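# Fold the dark brown sock's toe back onto its foot

## Task

Turn the toe end of the dark brown sock back over itself so it rests reasonably flat on the sock's foot or heel region without reaching up onto the leg part, and make sure the other sock is not touching or lying on the dark brown one. The folded flap may simply be dropped and allowed to settle.

## Robot and tools

Robot: two arms, left_arm (base at about y +0.351 m) and right_arm (base at about y -0.339 m), each ending in a five-finger hand. The left arm's hand is a mirror of the right one. Scene frame: origin at table height midway between the nominal bases, +x out over the table, +y toward left_arm, +z up. Arm names do not match image left and right. Each arm's poses, targets and readings are reported in that arm's own base frame, which is nearly aligned with the scene frame (a yaw of about 2 degrees).

Hand point: a spot 0.15 m out from the wrist mount along the fingers, a little in front of the palm. Its +z runs along the straight fingers, +y out of the palm. On the right hand +x points away from the thumb; on the left hand +x points toward the thumb. Straight fingertips sit 0.06 to 0.07 m beyond the point and about 0.06 m behind it. A wrist bracket on the little-finger side can strike things.

Row layout (used by execute_actions and move): one flat list of 28 numbers covering both arms, every value in [-1, 1], even when only one arm should move. Order: left dx, dy, dz, rx, ry, rz; left little, ring, middle, index, thumb_bend, thumb_turn; left force_limit, speed; then the same 14 for the right arm. dx..rz are offsets, not absolute poses: they are measured from that arm's Hand target at the start of the action or move, along that arm's base axes, with rotation about the Hand target position. Scale: 1.0 equals 0.6 m for dx, dy, dz and 180 degrees for the rotation vector rx, ry, rz. Six zeros re-request the current Hand target. Repeating an offset in a new call moves the arm further again.

Hand numbers are absolute targets: fingers and thumb_bend +1 straight, -1 curled; thumb_turn +1 beside the palm, -1 across in front of it. force_limit runs from about 0 N at -1 to 10 N at +1 (15 N for thumb motors). speed rises from near zero at -1 to full at +0.48 and stays full up to +1. For a soft grip close slowly (speed about -0.94 or below). There is no 'leave unchanged' value: to keep a hand as it is, resend the last eight hand numbers you sent it; if you have sent none yet, send its hand_measured six plus its hand_force_limit and hand_speed. A motor only starts when its target changes by at least 0.002. Thumb across the palm plus fingers grips objects roughly 0.035 to 0.065 m thick.

execute_actions: actions is a list of actions; each action is a list of up to 15 rows, one per 1/30 s step, and a short list holds its last row to fill 15 steps. Every row counts from the action's starting Hand target, not from the prior row. cameras chooses images; an empty actions list returns all cameras by default.

move: target is one 28-number row or a list of up to 15 rows, all offsets from the same starting Hand targets. speed in m/s (0.002 to 4.3, default 0.25), one value or one per target; blend in m rounds corners for a list (0 means stop at each). blocking=false returns after about 0.5 s while the move continues. Paths do not avoid obstacles or the other arm; keep paths away from an arm's own base. Faster moves and targets set deeper past a contact hit and press harder. The result adds a 'move:' line: done, off_target, moving, held or fault, plus limits (paced means the pose was clipped, held means steps were withheld).

wait: seconds 0 to 10; arms keep their last command; returns early if a running move ends. stop: brakes a running move. zoom_image: camera (cam_high, cam_low, cam_left_wrist, cam_right_wrist) and region [x0, y0, x1, y1] in pixels, at most 504 each way, from the newest image of that camera. show_instructions: shows the reference pages. finished_scene: ends the scene permanently; call only when the fold is in place and will stay without the robot.

Results: end_effector_position (m) and end_effector_quat_wxyz per arm in its base frame; Hand target (the commanded pose after clipping, the base for the next offsets); joint positions, velocities, torques; hand_measured, hand_stopped_by (moving, target, force, stalled, fault) and hand_load_n, each six values in the hand-number order. A grip that slips shows as hand_load_n dropping near 0. Action calls also list some intermediate positions. Hands often settle 1 to 3 cm (sometimes 5 cm) short, usually low, in free air; that is not a contact sign. If an arm stays short, send the remaining gap as a new offset. Orientation commands are clipped to within 40 degrees of the current one, and even small turns can shift the hand point noticeably.

Cameras: cam_high and cam_low are fixed, cam_left_wrist and cam_right_wrist ride on the hands; all 672x504.

Avoid: dropping the sock or anything going off the table (that fails the task), releasing things while they move, fast hits, hard presses against the table or heavy objects, arms touching or squeezing each other (a hand closing on the other hand's fingers counts), excessive finger loads, and long stretched holds that overheat motors (MOTOR HOT appears near 85 °C; at 100 °C the arm drops for 30 s or more). Loose items may get nudged occasionally, so check the result before finishing.

Each tool is called in YAML: its name, and indented under it one key for each argument.

Reference images:

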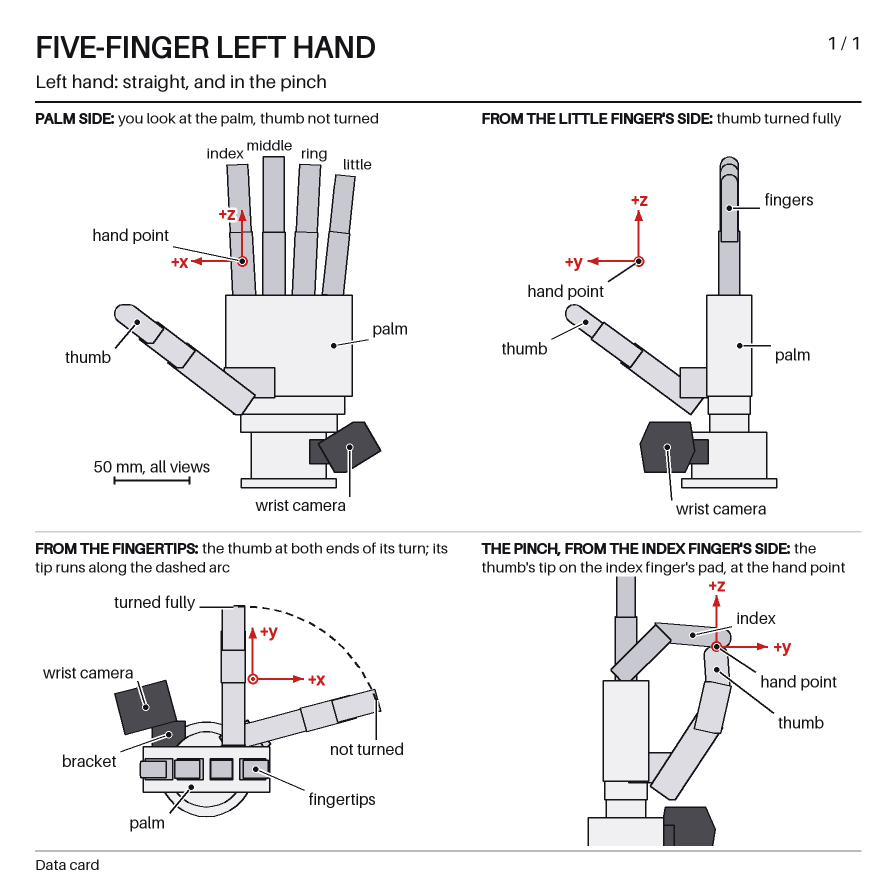

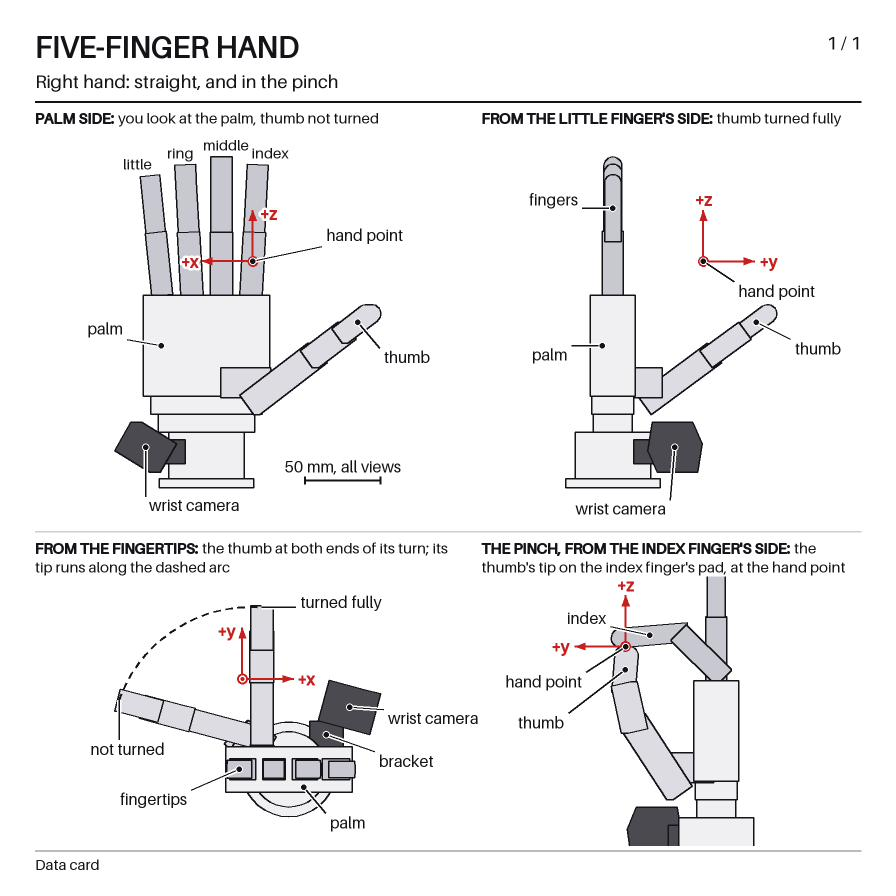

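## Session

execute_actions:
  actions: []

Scene clock: 0.00 s.
left_arm: end_effector_position=(+0.3108, -0.0005, +0.2559) hand_measured=(+1.000, +1.000, +1.000, +1.000, +1.000, +1.000) hand_load_n=(+0.0, +0.0, +0.0, +0.0, +0.0, +0.0) hand_stopped_by=(target, target, target, target, target, target) hand_force_limit=0.00 hand_speed=-0.80 end_effector_quat_wxyz=(+0.692, -0.095, +0.663, -0.270) | right_arm: end_effector_position=(+0.3064, +0.4030, +0.3528) hand_measured=(+1.000, +1.000, +1.000, +1.000, +1.000, +1.000) hand_load_n=(+0.0, +0.0, +0.0, +0.0, +0.0, +0.0) hand_stopped_by=(target, target, target, target, target, target) hand_force_limit=0.00 hand_speed=-0.80 end_effector_quat_wxyz=(-0.613, +0.720, -0.252, +0.207)
Joint positions: left_arm=[0.082 0.129 0.227 0.011 0.31 1.024] | right_arm=[0.832 0.991 0.916 -0.089 -0.075 -0.002]
Joint velocities: within noise
Joint torques (N m): no reading
Motor temperatures (°C): left_arm=[24 25 26 27 28 26] | right_arm=[22 26 24 28 24 27]
Heat: left arm: hottest wrist yaw 28 °C; right arm: hottest wrist pitch 28 °C.
Hand target: left_arm +0.3104, -0.0005, +0.2726; +0.701, -0.090, +0.653, -0.270 | right_arm +0.3090, +0.4059, +0.3758; -0.627, +0.707, -0.247, +0.213

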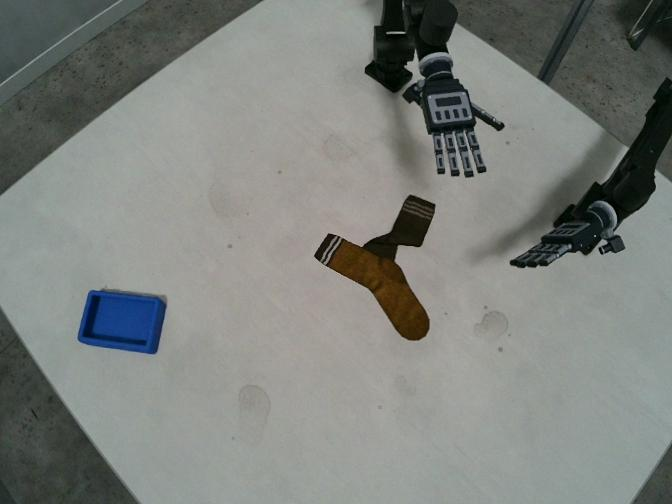

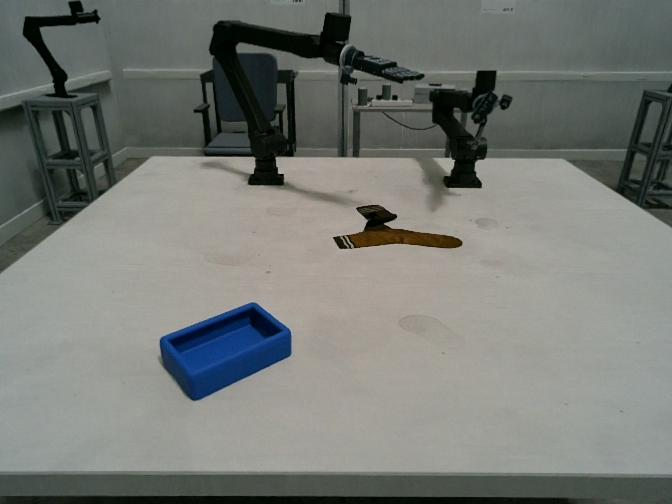

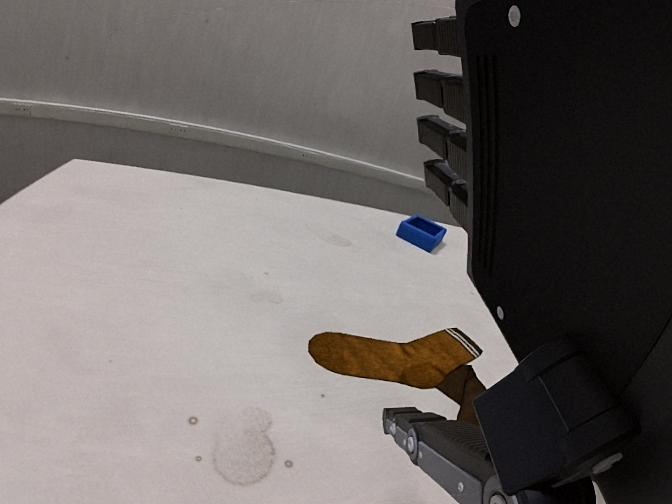

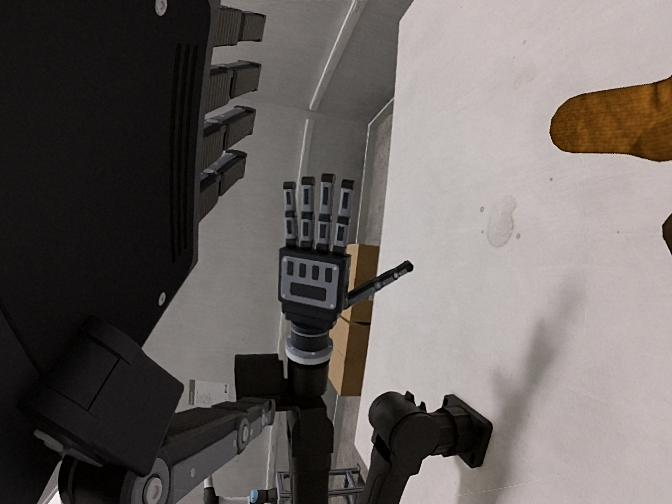

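zoom_image:
  camera: "cam_high"
  region: [280, 170, 480, 350]

zoom_image:
  camera: "cam_low"
  region: [310, 190, 490, 270]

Scaled by 2.520.

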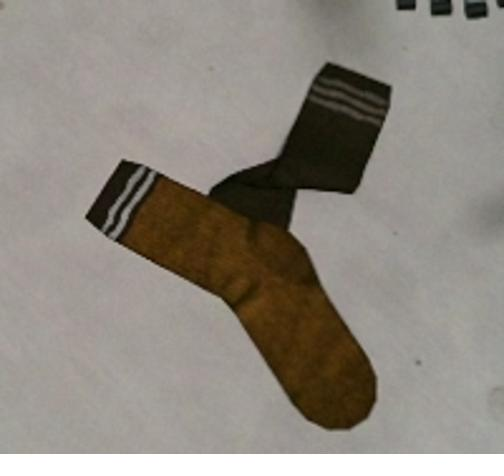

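Scaled by 2.800.

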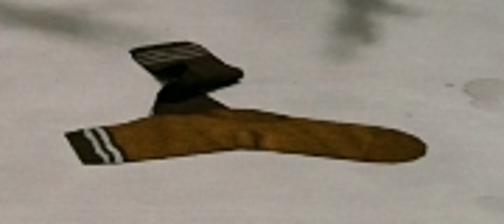

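move:
  target:
    - [0.1, -0.1, 0, -0.2605, 0.3331, 0.109, 1,1,1,1,1,-1,0,-0.3, 0,-0.417,0,0,0,0,1,1,1,1,1,1,0,-0.8]
    - [0.316,-0.276,-0.254,-0.2605,0.3331,0.109, 1,1,1,1,1,-1,0,-0.3, 0,-0.417,0,0,0,0,1,1,1,1,1,1,0,-0.8]
  blend: 0.03
  cameras: ["all"]

Scene clock: 75.20 s.
left_arm: end_effector_position=(+0.4830, -0.1589, +0.1012) hand_measured=(+1.000, +1.000, +1.000, +1.000, +1.000, -1.000) hand_load_n=(+0.0, +0.0, +0.0, +0.0, +0.0, +0.5) hand_stopped_by=(target, target, target, target, target, target) hand_force_limit=0.00 hand_speed=-0.30 end_effector_quat_wxyz=(+0.223, -0.570, +0.739, -0.282) | right_arm: end_effector_position=(+0.3095, +0.1594, +0.3730) hand_measured=(+1.000, +1.000, +1.000, +1.000, +1.000, +1.000) hand_load_n=(+0.0, +0.0, +0.0, +0.0, +0.0, -0.5) hand_stopped_by=(target, target, target, target, target, target) hand_force_limit=0.00 hand_speed=-0.80 end_effector_quat_wxyz=(-0.629, +0.707, -0.249, +0.206)
Joint positions: left_arm=[-0.26 1.421 0.947 -0.363 -0.01 0.002] | right_arm=[-0.031 0.683 0.812 -0.338 -0.936 -0.146]
Joint torques (N m): left_arm=[-1.9 -10.93 11.9 2.13 -0.16 -0.19] | right_arm=[-1.55 -1.85 9.61 0.94 -0.37 0]
Motor temperatures (°C): left_arm=[24 25 38 27 27 26] | right_arm=[22 26 32 28 24 27]
Heat: left arm: hottest elbow 38 °C; right arm: hottest elbow 32 °C.
Hand target: left_arm +0.4999, -0.1664, +0.1201; +0.235, -0.569, +0.728, -0.302 | right_arm +0.3090, +0.1556, +0.3758; -0.627, +0.707, -0.247, +0.213
Off the commanded pose: left_arm 0.027 m, 3 deg | right_arm 0.005 m, 1 deg.
move: off_target (left_arm)
camera_calibration:
cam_left_wrist: T_world_to_cam=[[0.645968, -0.382037, 0.660888, -0.443003], [-0.679047, -0.683095, 0.268843, 0.190217], [0.348742, -0.622438, -0.700678, -0.0825199], [0, 0, 0, 1]] pos_world=[0.44411, -0.0906703, 0.183817]
cam_right_wrist: T_world_to_cam=[[0.130352, -0.206745, -0.969673, 0.354767], [-0.988446, 0.0492018, -0.143366, 0.348064], [0.0773497, 0.977157, -0.197942, 0.0107666], [0, 0, 0, 1]] pos_world=[0.296966, 0.0457001, 0.396039]

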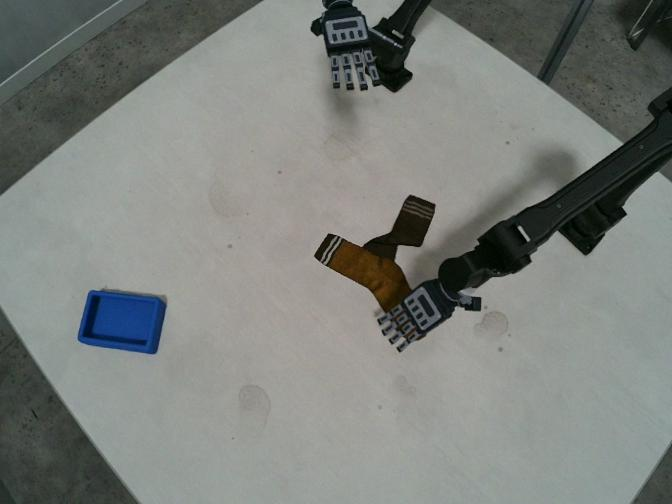

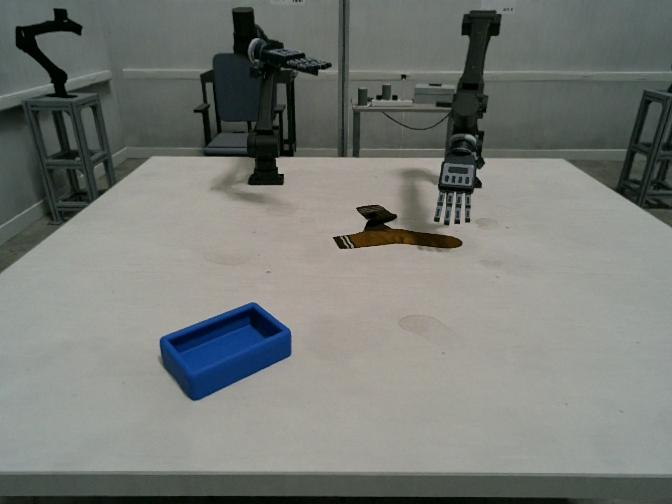

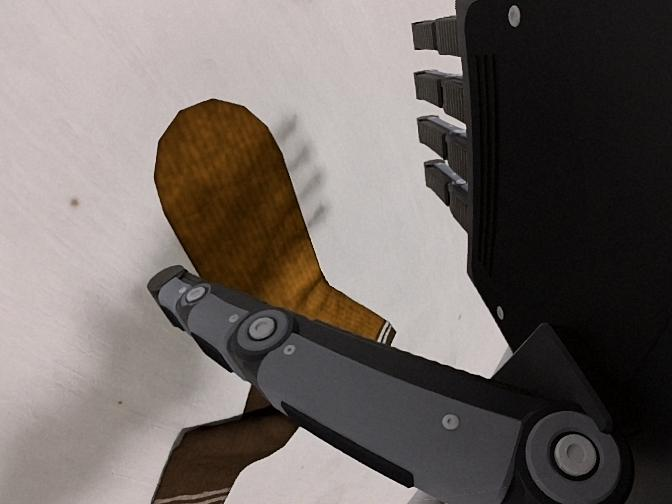

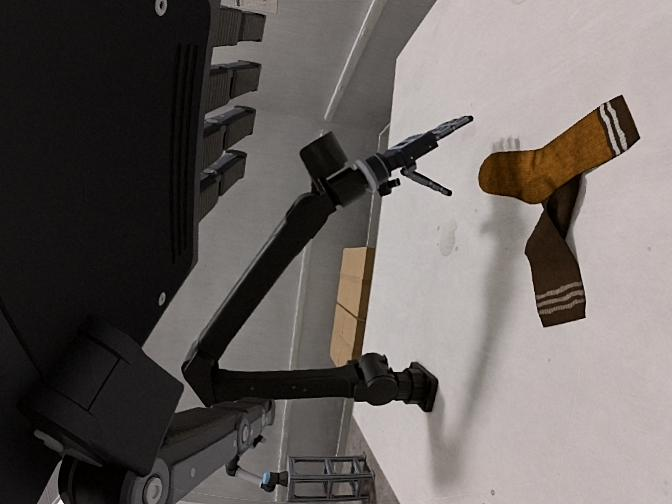

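move:
  target: [0.012,0.015,-0.093,-0.0134,-0.0539,0, -1,-1,0.3,0.3,0.5,-1,0,0, 0,0,0,0,0,0,1,1,1,1,1,1,0,-0.8]
  speed: 0.12
  cameras: ["cam_left_wrist","cam_low"]

Scene clock: 111.03 s.
left_arm: end_effector_position=(+0.5052, -0.1614, +0.0710) hand_measured=(-1.000, -1.000, +0.300, +0.300, +0.500, -1.000) hand_load_n=(+0.0, +0.0, +0.0, +0.0, +0.0, +0.0) hand_stopped_by=(target, target, target, target, target, target) hand_force_limit=0.00 hand_speed=0.00 end_effector_quat_wxyz=(+0.284, -0.543, +0.701, -0.365) | right_arm: end_effector_position=(+0.3095, +0.1594, +0.3730) hand_measured=(+1.000, +1.000, +1.000, +1.000, +1.000, +1.000) hand_load_n=(+0.0, +0.0, +0.0, +0.0, +0.0, -0.5) hand_stopped_by=(target, target, target, target, target, target) hand_force_limit=0.00 hand_speed=-0.80 end_effector_quat_wxyz=(-0.629, +0.707, -0.249, +0.206)
Joint positions: left_arm=[-0.251 1.459 0.778 0.072 -0.001 0.001] | right_arm=[-0.031 0.683 0.812 -0.338 -0.936 -0.146]
Joint torques (N m): left_arm=[-0.32 -9.47 8.06 2.19 0.07 0.03] | right_arm=[-1.49 -1.79 9.62 0.92 -0.37 -0.01]
Heat: left arm: hottest elbow 36 °C; right arm: hottest elbow 34 °C.
Hand target: left_arm +0.5070, -0.1573, +0.0645; +0.284, -0.546, +0.699, -0.364 | right_arm +0.3090, +0.1556, +0.3758; -0.627, +0.707, -0.247, +0.213
Off the commanded pose: left_arm 0.008 m, 0 deg | right_arm 0.005 m, 1 deg.
move: done
camera_calibration:
cam_left_wrist: T_world_to_cam=[[0.486016, -0.333313, 0.807893, -0.360129], [-0.723921, -0.671432, 0.158486, 0.24412], [0.489619, -0.661878, -0.567618, -0.199968], [0, 0, 0, 1]] pos_world=[0.449661, -0.0884806, 0.138751]
Images, in order (width x height): cam_low 672x504, cam_left_wrist 672x504.

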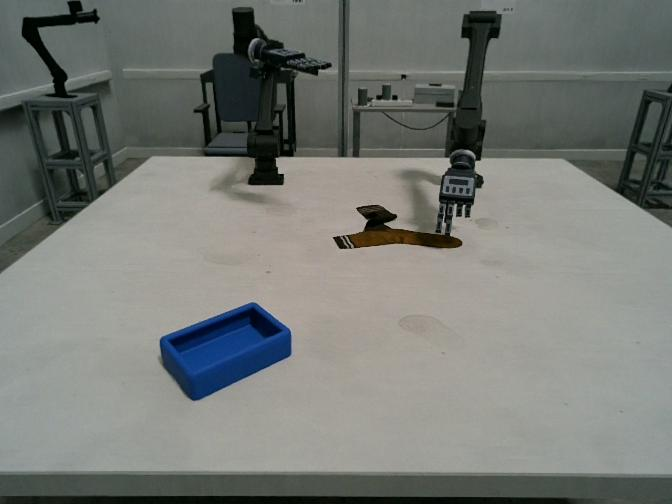

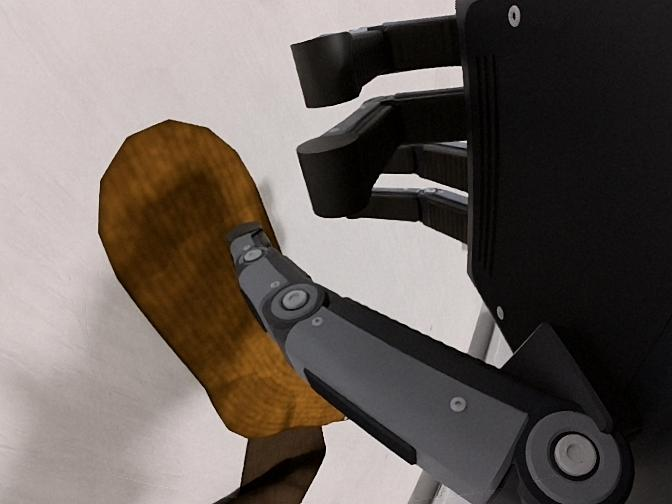

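move:
  target: [-0.017,0.010,-0.070,0,0,0, -1,-1,0.3,0.3,0.5,-1,0,0, 0,0,0,0,0,0,1,1,1,1,1,1,0,-0.8]
  speed: 0.08
  cameras: ["cam_left_wrist"]

Scene clock: 124.00 s.
left_arm: end_effector_position=(+0.4962, -0.1562, +0.0295) hand_measured=(-1.000, -1.000, +0.300, +0.300, +0.500, -1.000) hand_load_n=(+0.0, +0.0, +0.0, +0.0, +0.0, +0.0) hand_stopped_by=(target, target, target, target, target, target) hand_force_limit=0.00 hand_speed=0.00 end_effector_quat_wxyz=(+0.284, -0.545, +0.699, -0.366) | right_arm: end_effector_position=(+0.3095, +0.1594, +0.3730) hand_measured=(+1.000, +1.000, +1.000, +1.000, +1.000, +1.000) hand_load_n=(+0.0, -0.5, +0.0, +0.0, +0.0, +0.0) hand_stopped_by=(target, target, target, target, target, target) hand_force_limit=0.00 hand_speed=-0.80 end_effector_quat_wxyz=(-0.629, +0.707, -0.249, +0.206)
Joint positions: left_arm=[-0.243 1.528 0.706 0.214 0.006 0.001] | right_arm=[-0.031 0.683 0.812 -0.338 -0.936 -0.146]
Joint torques (N m): left_arm=[0.03 -9.58 7.15 2.26 0.1 0.05] | right_arm=[-1.49 -1.79 9.62 0.92 -0.37 0]
Heat: left arm: hottest elbow 35 °C; right arm: hottest elbow 34 °C.
Hand target: left_arm +0.4969, -0.1513, +0.0224; +0.284, -0.546, +0.699, -0.364 | right_arm +0.3090, +0.1556, +0.3758; -0.627, +0.707, -0.247, +0.213
Off the commanded pose: left_arm 0.009 m, 0 deg | right_arm 0.005 m, 1 deg.
move: done
camera_calibration:
cam_left_wrist: T_world_to_cam=[[0.486317, -0.328723, 0.80959, -0.320041], [-0.722566, -0.672275, 0.161073, 0.246728], [0.491319, -0.663315, -0.564463, -0.216853], [0, 0, 0, 1]] pos_world=[0.440463, -0.0831781, 0.0969555]
Images, in order (width x height): cam_left_wrist 672x504.

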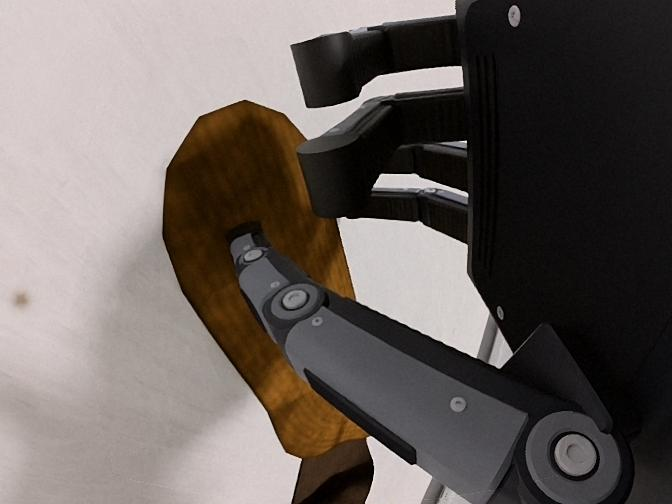

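move:
  target: [0,0,-0.022,0,0,0, -1,-1,0.3,0.3,0.5,-1,0,0, 0,0,0,0,0,0,1,1,1,1,1,1,0,-0.8]
  speed: 0.05
  cameras: ["cam_left_wrist"]

Scene clock: 127.60 s.
left_arm: end_effector_position=(+0.5014, -0.1575, +0.0270) hand_measured=(-1.000, -1.000, +0.300, +0.300, +0.500, -1.000) hand_load_n=(+0.0, +0.0, -1.0, +0.0, +0.0, +0.0) hand_stopped_by=(target, target, target, target, target, target) hand_force_limit=0.00 hand_speed=0.00 end_effector_quat_wxyz=(+0.290, -0.541, +0.695, -0.375) | right_arm: end_effector_position=(+0.3095, +0.1594, +0.3730) hand_measured=(+1.000, +1.000, +1.000, +1.000, +1.000, +1.000) hand_load_n=(-0.5, +0.0, +0.0, +0.0, +0.0, -0.5) hand_stopped_by=(target, target, target, target, target, target) hand_force_limit=0.00 hand_speed=-0.80 end_effector_quat_wxyz=(-0.629, +0.707, -0.249, +0.206)
Joint positions: left_arm=[-0.243 1.546 0.701 0.262 0.006 0.001] | right_arm=[-0.031 0.683 0.812 -0.338 -0.936 -0.146]
Joint torques (N m): left_arm=[0.15 -7.71 6.53 2.21 0.08 0.04] | right_arm=[-1.49 -1.85 9.61 0.94 -0.37 -0.01]
Heat: left arm: hottest elbow 35 °C; right arm: hottest elbow 34 °C.
Hand target: left_arm +0.4970, -0.1513, +0.0093; +0.284, -0.546, +0.699, -0.364 | right_arm +0.3090, +0.1556, +0.3758; -0.627, +0.707, -0.247, +0.213
Off the commanded pose: left_arm 0.019 m, 2 deg | right_arm 0.005 m, 1 deg.
move: off_target (left_arm)
camera_calibration:
cam_left_wrist: T_world_to_cam=[[0.466987, -0.323934, 0.822794, -0.310841], [-0.726231, -0.67136, 0.147866, 0.252407], [0.504492, -0.66659, -0.548767, -0.22914], [0, 0, 0, 1]] pos_world=[0.444063, -0.0839782, 0.0926911]
Images, in order (width x height): cam_left_wrist 672x504.

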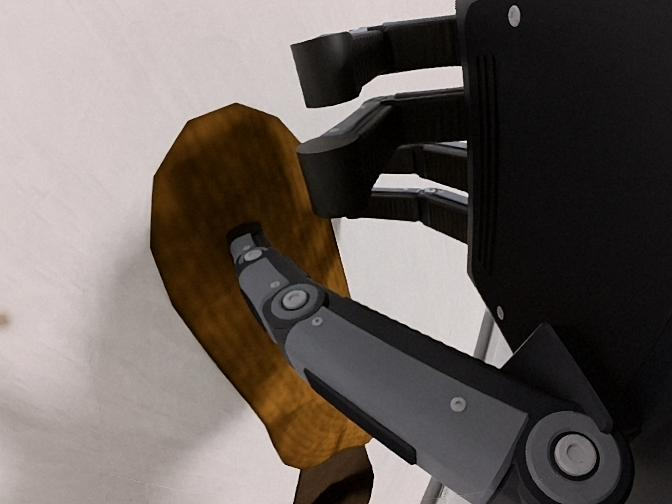

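move:
  target: [0,0,-0.006,0,0,0, -1,-1,0.0,0.0,0.3,-1,0,-0.5, 0,0,0,0,0,0,1,1,1,1,1,1,0,-0.8]
  speed: 0.05
  cameras: ["cam_left_wrist"]

Scene clock: 135.33 s.
left_arm: end_effector_position=(+0.5031, -0.1580, +0.0265) hand_measured=(-1.000, -1.000, +0.000, +0.000, +0.300, -1.000) hand_load_n=(+0.0, +0.5, -1.5, +0.0, +0.0, +0.0) hand_stopped_by=(target, target, target, target, target, target) hand_force_limit=0.00 hand_speed=-0.50 end_effector_quat_wxyz=(+0.292, -0.540, +0.693, -0.377) | right_arm: end_effector_position=(+0.3095, +0.1594, +0.3730) hand_measured=(+1.000, +1.000, +1.000, +1.000, +1.000, +1.000) hand_load_n=(+0.0, +0.0, +0.0, +0.0, +0.0, -0.5) hand_stopped_by=(target, target, target, target, target, target) hand_force_limit=0.00 hand_speed=-0.80 end_effector_quat_wxyz=(-0.629, +0.707, -0.249, +0.206)
Joint positions: left_arm=[-0.243 1.552 0.701 0.275 0.007 0.001] | right_arm=[-0.031 0.683 0.812 -0.338 -0.936 -0.146]
Joint torques (N m): left_arm=[-0.85 -8.59 6.24 2.06 0.08 0.03] | right_arm=[-1.49 -1.79 9.59 0.94 -0.37 0]
Heat: left arm: hottest elbow 34 °C; right arm: hottest elbow 34 °C.
Hand target: left_arm +0.4970, -0.1513, +0.0057; +0.284, -0.546, +0.699, -0.364 | right_arm +0.3090, +0.1556, +0.3758; -0.627, +0.707, -0.247, +0.213
Off the commanded pose: left_arm 0.023 m, 2 deg | right_arm 0.005 m, 1 deg.
move: off_target (left_arm)
camera_calibration:
cam_left_wrist: T_world_to_cam=[[0.461735, -0.322604, 0.826273, -0.308594], [-0.727363, -0.670859, 0.144537, 0.254168], [0.507685, -0.667738, -0.54441, -0.232629], [0, 0, 0, 1]] pos_world=[0.445463, -0.0843787, 0.0916008]
Images, in order (width x height): cam_left_wrist 672x504.

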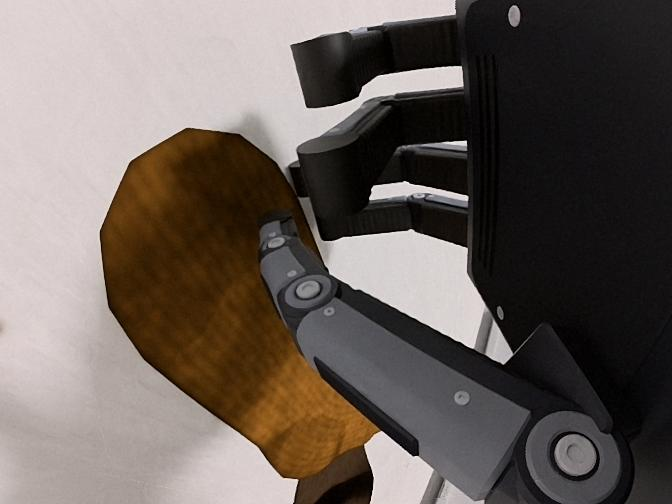

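move:
  target: [0,0,-0.008,0,0,0, -1,-1,-0.25,-0.25,0.15,-1,0,-0.5, 0,0,0,0,0,0,1,1,1,1,1,1,0,-0.8]
  speed: 0.05
  cameras: ["cam_left_wrist"]

Scene clock: 138.57 s.
left_arm: end_effector_position=(+0.5026, -0.1579, +0.0204) hand_measured=(-1.000, -1.000, -0.248, -0.250, +0.156, -1.000) hand_load_n=(+0.0, +0.0, +4.0, +0.0, +6.0, +0.5) hand_stopped_by=(target, target, target, target, target, target) hand_force_limit=0.00 hand_speed=-0.50 end_effector_quat_wxyz=(+0.291, -0.541, +0.694, -0.376) | right_arm: end_effector_position=(+0.3095, +0.1594, +0.3730) hand_measured=(+1.000, +1.000, +1.000, +1.000, +1.000, +1.000) hand_load_n=(+0.0, -0.5, +0.0, +0.0, +0.0, +0.0) hand_stopped_by=(target, target, target, target, target, target) hand_force_limit=0.00 hand_speed=-0.80 end_effector_quat_wxyz=(-0.629, +0.707, -0.249, +0.206)
Joint positions: left_arm=[-0.243 1.566 0.697 0.29 0.007 0.001] | right_arm=[-0.031 0.683 0.812 -0.338 -0.936 -0.146]
Joint torques (N m): left_arm=[0.32 -8.29 6.02 2.15 0.06 0.03] | right_arm=[-1.44 -1.79 9.61 0.95 -0.37 0]
Heat: left arm: hottest elbow 34 °C; right arm: hottest elbow 34 °C.
Hand target: left_arm +0.4969, -0.1513, +0.0008; +0.284, -0.546, +0.699, -0.364 | right_arm +0.3090, +0.1556, +0.3758; -0.627, +0.707, -0.247, +0.213
Off the commanded pose: left_arm 0.021 m, 2 deg | right_arm 0.005 m, 1 deg.
move: off_target (left_arm)
camera_calibration:
cam_left_wrist: T_world_to_cam=[[0.464183, -0.323222, 0.824658, -0.304584], [-0.726933, -0.670966, 0.146193, 0.25444], [0.506065, -0.667332, -0.546412, -0.234593], [0, 0, 0, 1]] pos_world=[0.445063, -0.0842787, 0.0857963]
Images, in order (width x height): cam_left_wrist 672x504.

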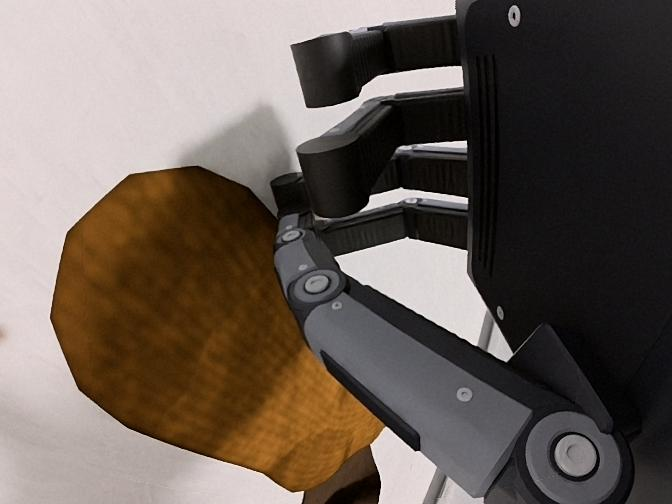

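execute_actions:
  actions: []

zoom_image:
  camera: "cam_low"
  region: [330, 160, 530, 280]

zoom_image:
  camera: "cam_high"
  region: [300, 190, 500, 360]

zoom_image:
  camera: "cam_left_wrist"
  region: [180, 100, 430, 330]

Scene clock: 142.30 s.
left_arm: end_effector_position=(+0.5026, -0.1579, +0.0204) hand_measured=(-1.000, -1.000, -0.248, -0.250, +0.156, -1.000) hand_load_n=(+0.0, +0.0, +4.0, +0.0, +6.0, +0.5) hand_stopped_by=(target, target, target, target, target, target) hand_force_limit=0.00 hand_speed=-0.50 end_effector_quat_wxyz=(+0.291, -0.541, +0.694, -0.376) | right_arm: end_effector_position=(+0.3095, +0.1594, +0.3730) hand_measured=(+1.000, +1.000, +1.000, +1.000, +1.000, +1.000) hand_load_n=(+0.0, +0.0, +0.0, +0.0, +0.0, -0.5) hand_stopped_by=(target, target, target, target, target, target) hand_force_limit=0.00 hand_speed=-0.80 end_effector_quat_wxyz=(-0.629, +0.707, -0.249, +0.206)
Joint positions: left_arm=[-0.243 1.566 0.697 0.29 0.007 0.001] | right_arm=[-0.031 0.683 0.812 -0.338 -0.936 -0.146]
Joint velocities: within noise
Joint torques (N m): left_arm=[0.62 -8.12 6.09 2.18 0.11 0.09] | right_arm=[-1.49 -1.79 9.61 0.94 -0.37 0]
Motor temperatures (°C): left_arm=[24 25 34 27 27 25] | right_arm=[22 26 34 28 24 26]
Heat: left arm: hottest elbow 34 °C; right arm: hottest elbow 34 °C.
Hand target: left_arm +0.4969, -0.1513, +0.0008; +0.284, -0.546, +0.699, -0.364 | right_arm +0.3090, +0.1556, +0.3758; -0.627, +0.707, -0.247, +0.213
Off the commanded pose: left_arm 0.021 m, 2 deg | right_arm 0.005 m, 1 deg.
camera_calibration:
cam_left_wrist: T_world_to_cam=[[0.464183, -0.323222, 0.824658, -0.304584], [-0.726933, -0.670966, 0.146193, 0.25444], [0.506065, -0.667332, -0.546412, -0.234593], [0, 0, 0, 1]] pos_world=[0.445063, -0.0842787, 0.0857963]
cam_right_wrist: T_world_to_cam=[[0.130352, -0.206745, -0.969673, 0.354767], [-0.988446, 0.0492018, -0.143366, 0.348064], [0.0773497, 0.977157, -0.197942, 0.0107666], [0, 0, 0, 1]] pos_world=[0.296966, 0.0457001, 0.396039]

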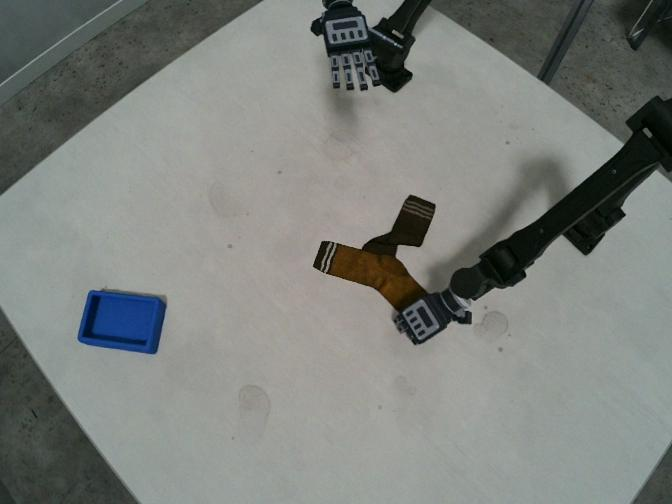

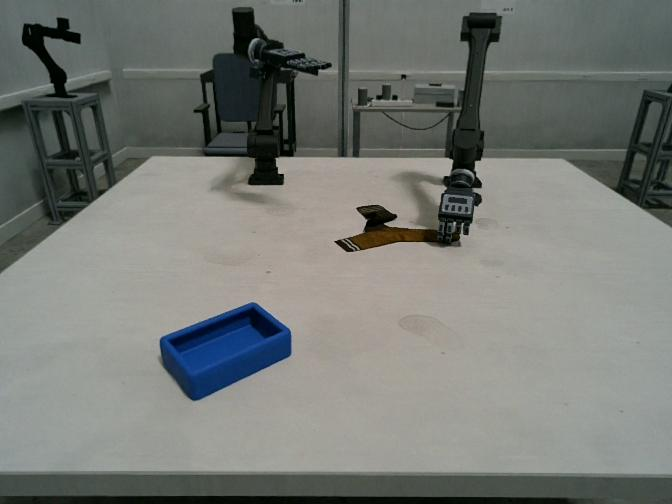

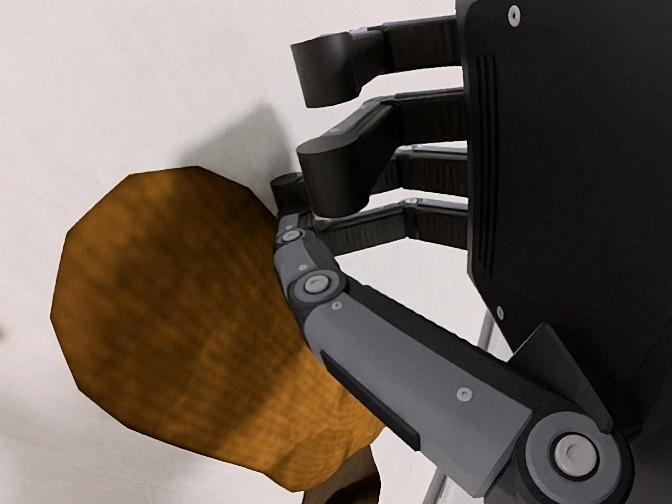

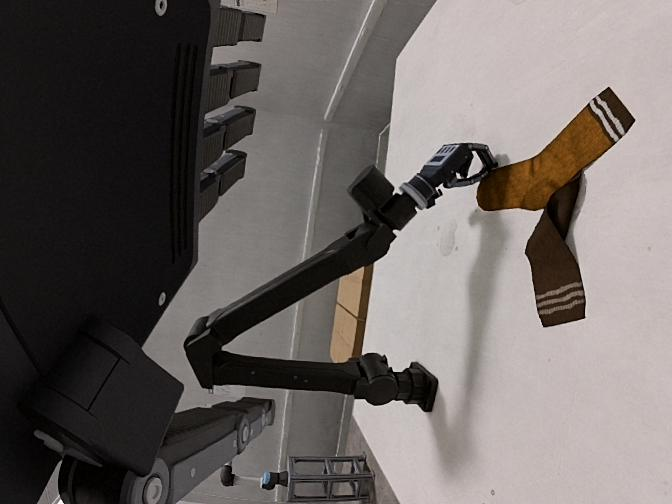

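Scaled by 2.520.

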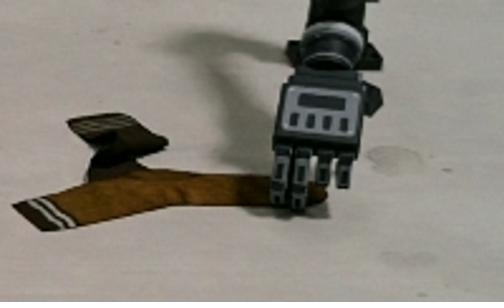

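Scaled by 2.520.

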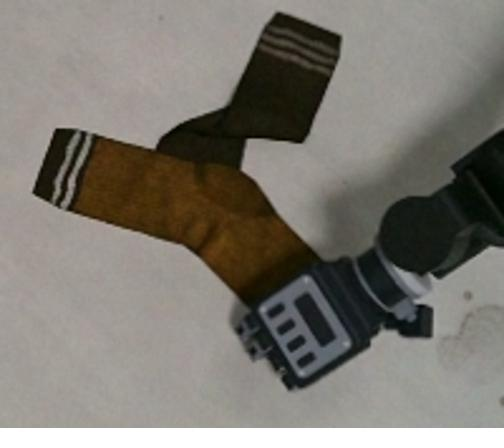

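Scaled by 2.016 from the camera's 672x504 image, which has a finer 960x720 frame.

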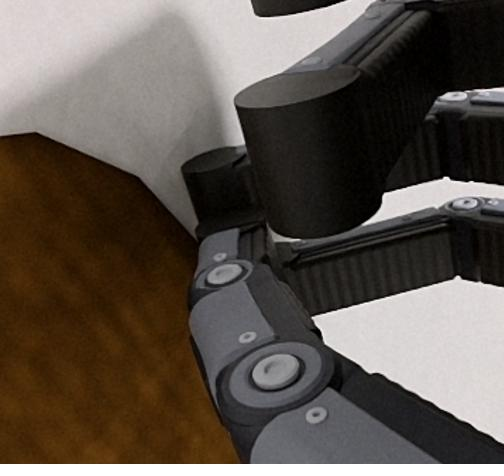

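move:
  target: [0,0,0.1,0,0,0, -1,-1,-0.25,-0.25,0.15,-1,0,-0.5, 0,0,0,0,0,0,1,1,1,1,1,1,0,-0.8]
  speed: 0.1
  cameras: ["cam_left_wrist","cam_low"]

Scene clock: 145.80 s.
left_arm: end_effector_position=(+0.4783, -0.1518, +0.0416) hand_measured=(-1.000, -1.000, -0.248, -0.250, +0.156, -1.000) hand_load_n=(+0.0, +0.5, +5.0, +0.0, +6.0, +0.5) hand_stopped_by=(target, target, target, target, target, target) hand_force_limit=0.00 hand_speed=-0.50 end_effector_quat_wxyz=(+0.273, -0.550, +0.706, -0.353) | right_arm: end_effector_position=(+0.3095, +0.1594, +0.3730) hand_measured=(+1.000, +1.000, +1.000, +1.000, +1.000, +1.000) hand_load_n=(+0.0, +0.0, +0.0, +0.0, +0.0, -0.5) hand_stopped_by=(target, target, target, target, target, target) hand_force_limit=0.00 hand_speed=-0.80 end_effector_quat_wxyz=(-0.629, +0.707, -0.249, +0.206)
Joint positions: left_arm=[-0.243 1.457 0.697 0.114 0.007 0.001] | right_arm=[-0.031 0.683 0.812 -0.338 -0.936 -0.146]
Joint torques (N m): left_arm=[-0.03 -10.11 11.51 0.96 0.05 0.06] | right_arm=[-1.49 -1.73 9.62 0.95 -0.37 0]
Heat: left arm: hottest elbow 34 °C; right arm: hottest elbow 34 °C.
Hand target: left_arm +0.4969, -0.1513, +0.0609; +0.284, -0.546, +0.699, -0.364 | right_arm +0.3090, +0.1556, +0.3758; -0.627, +0.707, -0.247, +0.213
Off the commanded pose: left_arm 0.027 m, 2 deg | right_arm 0.005 m, 1 deg.
move: off_target (left_arm)
camera_calibration:
cam_left_wrist: T_world_to_cam=[[0.516751, -0.336261, 0.787335, -0.334389], [-0.716242, -0.673591, 0.182409, 0.230746], [0.469005, -0.658183, -0.588923, -0.185912], [0, 0, 0, 1]] pos_world=[0.42526, -0.0793779, 0.111698]
Images, in order (width x height): cam_low 672x504, cam_left_wrist 672x504.

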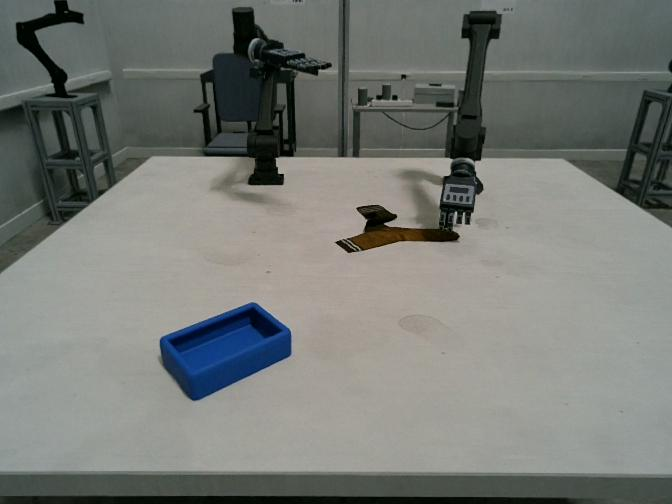

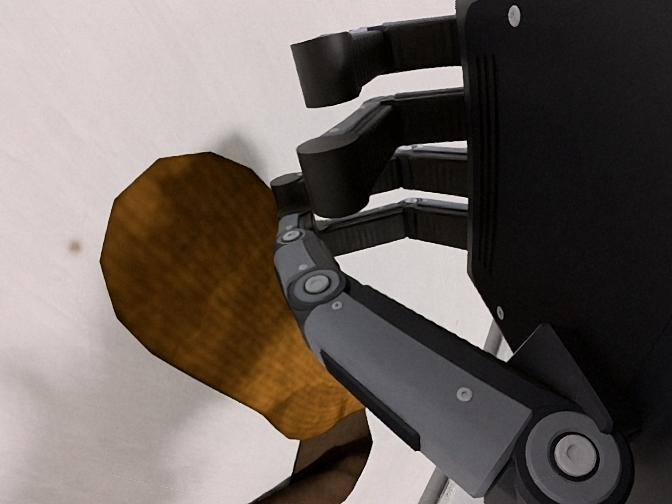

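move:
  target: [0,0,0.08,0,0,0, -1,-1,-0.25,-0.25,0.15,-1,0,-0.5, 0,0,0,0,0,0,1,1,1,1,1,1,0,-0.8]
  speed: 0.1
  cameras: ["cam_left_wrist","cam_low","cam_right_wrist"]

Scene clock: 149.40 s.
left_arm: end_effector_position=(+0.4801, -0.1523, +0.0885) hand_measured=(-1.000, -1.000, -0.248, -0.250, +0.156, -1.000) hand_load_n=(+0.0, +0.0, +5.0, +0.5, +6.0, +0.5) hand_stopped_by=(target, target, target, target, target, target) hand_force_limit=0.00 hand_speed=-0.50 end_effector_quat_wxyz=(+0.273, -0.550, +0.706, -0.353) | right_arm: end_effector_position=(+0.3095, +0.1594, +0.3730) hand_measured=(+1.000, +1.000, +1.000, +1.000, +1.000, +1.000) hand_load_n=(+0.0, +0.0, +0.0, +0.0, +0.0, -0.5) hand_stopped_by=(target, target, target, target, target, target) hand_force_limit=0.00 hand_speed=-0.80 end_effector_quat_wxyz=(-0.629, +0.707, -0.249, +0.206)
Joint positions: left_arm=[-0.243 1.364 0.759 -0.041 0.007 0.001] | right_arm=[-0.031 0.683 0.812 -0.338 -0.936 -0.146]
Joint torques (N m): left_arm=[0.26 -9.64 12.34 1.17 0.07 0.11] | right_arm=[-1.49 -1.85 9.61 0.94 -0.37 0]
Heat: left arm: hottest elbow 34 °C; right arm: hottest elbow 34 °C.
Hand target: left_arm +0.4969, -0.1513, +0.1088; +0.284, -0.546, +0.699, -0.364 | right_arm +0.3090, +0.1556, +0.3758; -0.627, +0.707, -0.247, +0.213
Off the commanded pose: left_arm 0.026 m, 2 deg | right_arm 0.005 m, 1 deg.
move: off_target (left_arm)
camera_calibration:
cam_left_wrist: T_world_to_cam=[[0.515858, -0.336018, 0.788024, -0.372072], [-0.716439, -0.673549, 0.181792, 0.223257], [0.469687, -0.65835, -0.588192, -0.159838], [0, 0, 0, 1]] pos_world=[0.42696, -0.0798779, 0.1586]
cam_right_wrist: T_world_to_cam=[[0.130352, -0.206745, -0.969673, 0.354767], [-0.988446, 0.0492018, -0.143366, 0.348064], [0.0773497, 0.977157, -0.197942, 0.0107666], [0, 0, 0, 1]] pos_world=[0.296966, 0.0457001, 0.396039]
Images, in order (width x height): cam_low 672x504, cam_left_wrist 672x504, cam_right_wrist 672x504.

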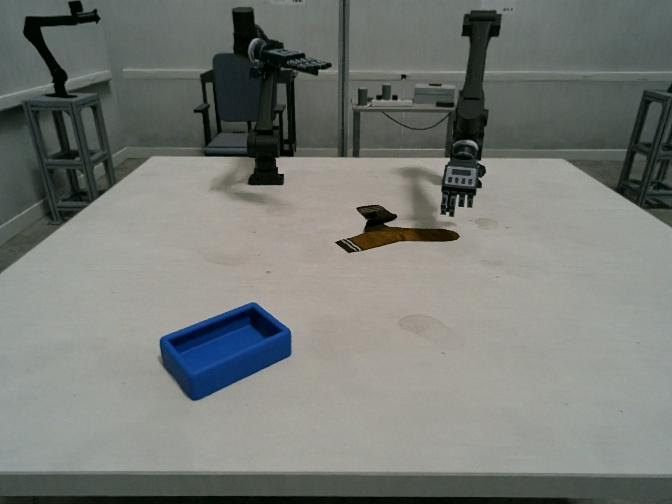

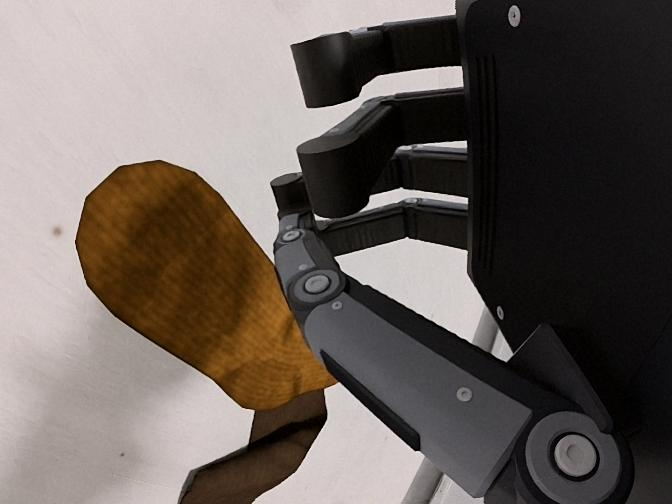

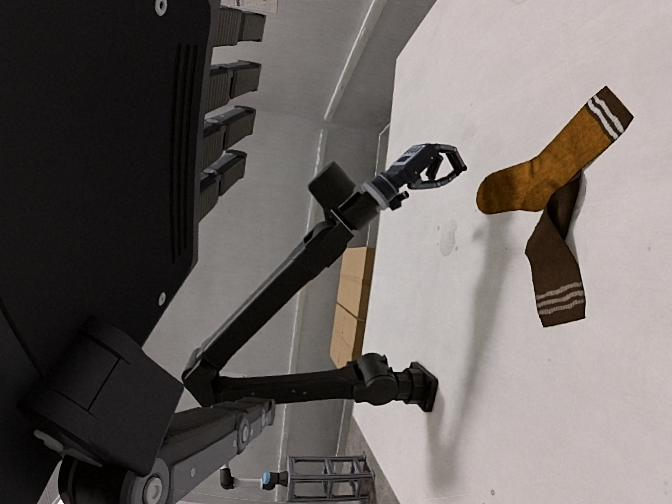

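move:
  target:
    - [-0.0767,0.0133,-0.01,0,0,0, -1,-1,0.3,0.3,0.5,-1,0,0, 0,0,0,0,0,0,1,1,1,1,1,1,0,-0.8]
    - [-0.0767,0.0133,-0.12,0,0,0, -1,-1,0.3,0.3,0.5,-1,0,0, 0,0,0,0,0,0,1,1,1,1,1,1,0,-0.8]
  speed: 0.1
  cameras: ["cam_left_wrist"]

Scene clock: 179.03 s.
left_arm: end_effector_position=(+0.4505, -0.1447, +0.0415) hand_measured=(-1.000, -1.000, +0.300, +0.300, +0.500, -1.000) hand_load_n=(+0.0, +0.0, +0.0, +0.0, +0.0, +0.0) hand_stopped_by=(target, target, target, target, target, target) hand_force_limit=0.00 hand_speed=0.00 end_effector_quat_wxyz=(+0.283, -0.545, +0.700, -0.365) | right_arm: end_effector_position=(+0.3095, +0.1594, +0.3730) hand_measured=(+1.000, +1.000, +1.000, +1.000, +1.000, +1.000) hand_load_n=(+0.0, +0.0, +0.0, +0.0, +0.0, -0.5) hand_stopped_by=(target, target, target, target, target, target) hand_force_limit=0.00 hand_speed=-0.80 end_effector_quat_wxyz=(-0.629, +0.707, -0.249, +0.206)
Joint positions: left_arm=[-0.243 1.382 0.595 0.176 0.006 0.001] | right_arm=[-0.031 0.683 0.812 -0.338 -0.936 -0.146]
Joint torques (N m): left_arm=[-1.08 -8.12 7.31 2.45 -0.14 -0.02] | right_arm=[-1.55 -1.79 9.62 0.94 -0.38 -0.01]
Heat: left arm: hottest elbow 38 °C; right arm: hottest elbow 34 °C.
Hand target: left_arm +0.4510, -0.1433, +0.0370; +0.284, -0.546, +0.699, -0.364 | right_arm +0.3090, +0.1556, +0.3758; -0.627, +0.707, -0.247, +0.213
Off the commanded pose: left_arm 0.005 m, 0 deg | right_arm 0.005 m, 1 deg.
move: done
camera_calibration:
cam_left_wrist: T_world_to_cam=[[0.489393, -0.329473, 0.807429, -0.305072], [-0.721594, -0.672907, 0.162786, 0.218935], [0.489691, -0.662302, -0.567061, -0.179053], [0, 0, 0, 1]] pos_world=[0.394963, -0.0717773, 0.10915]
Images, in order (width x height): cam_left_wrist 672x504.

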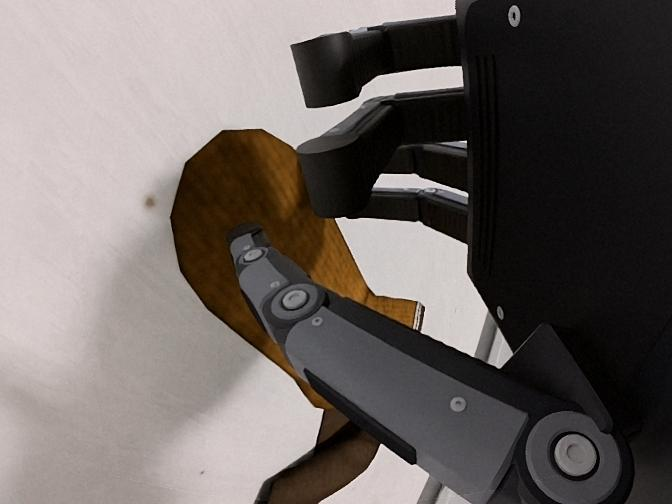

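move:
  target: [0,0,-0.06,0,0,0, -1,-1,0.1,0.1,0.45,-1,0.2,-0.3, 0,0,0,0,0,0,1,1,1,1,1,1,0,-0.8]
  speed: 0.05
  cameras: ["cam_left_wrist"]

Scene clock: 183.13 s.
left_arm: end_effector_position=(+0.4638, -0.1480, +0.0275) hand_measured=(-1.000, -1.000, +0.100, +0.100, +0.450, -1.000) hand_load_n=(+0.0, +0.0, -0.5, +0.0, +0.0, +0.0) hand_stopped_by=(target, target, target, target, target, target) hand_force_limit=0.20 hand_speed=-0.30 end_effector_quat_wxyz=(+0.298, -0.537, +0.689, -0.385) | right_arm: end_effector_position=(+0.3095, +0.1594, +0.3730) hand_measured=(+1.000, +1.000, +1.000, +1.000, +1.000, +1.000) hand_load_n=(-0.5, +0.0, +0.0, +0.0, +0.0, -0.5) hand_stopped_by=(target, target, target, target, target, target) hand_force_limit=0.00 hand_speed=-0.80 end_effector_quat_wxyz=(-0.629, +0.707, -0.249, +0.206)
Joint positions: left_arm=[-0.243 1.457 0.576 0.327 0.006 0.001] | right_arm=[-0.031 0.683 0.812 -0.338 -0.936 -0.146]
Joint torques (N m): left_arm=[-0.62 -6.65 5.24 1.8 -0.16 0.01] | right_arm=[-1.44 -1.73 9.61 0.94 -0.38 0]
Heat: left arm: hottest elbow 38 °C; right arm: hottest elbow 34 °C.
Hand target: left_arm +0.4509, -0.1433, +0.0009; +0.284, -0.546, +0.699, -0.364 | right_arm +0.3090, +0.1556, +0.3758; -0.627, +0.707, -0.247, +0.213
Off the commanded pose: left_arm 0.030 m, 3 deg | right_arm 0.005 m, 1 deg.
move: off_target (left_arm)
camera_calibration:
cam_left_wrist: T_world_to_cam=[[0.443754, -0.318183, 0.83776, -0.279437], [-0.729748, -0.670906, 0.13173, 0.233545], [0.520144, -0.66981, -0.529911, -0.211929], [0, 0, 0, 1]] pos_world=[0.404664, -0.0741774, 0.0910332]
Images, in order (width x height): cam_left_wrist 672x504.

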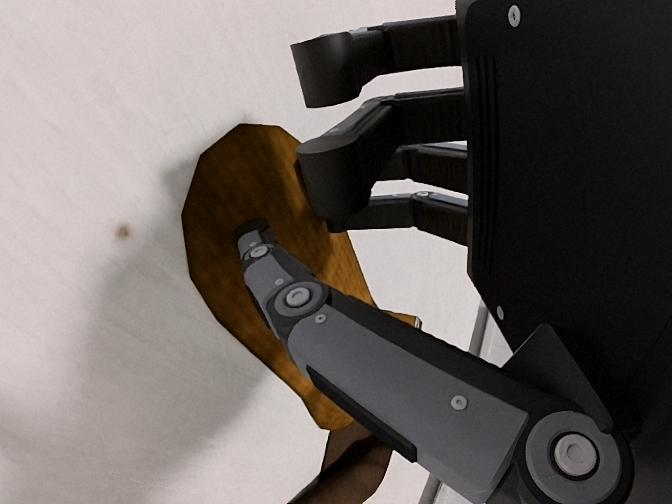

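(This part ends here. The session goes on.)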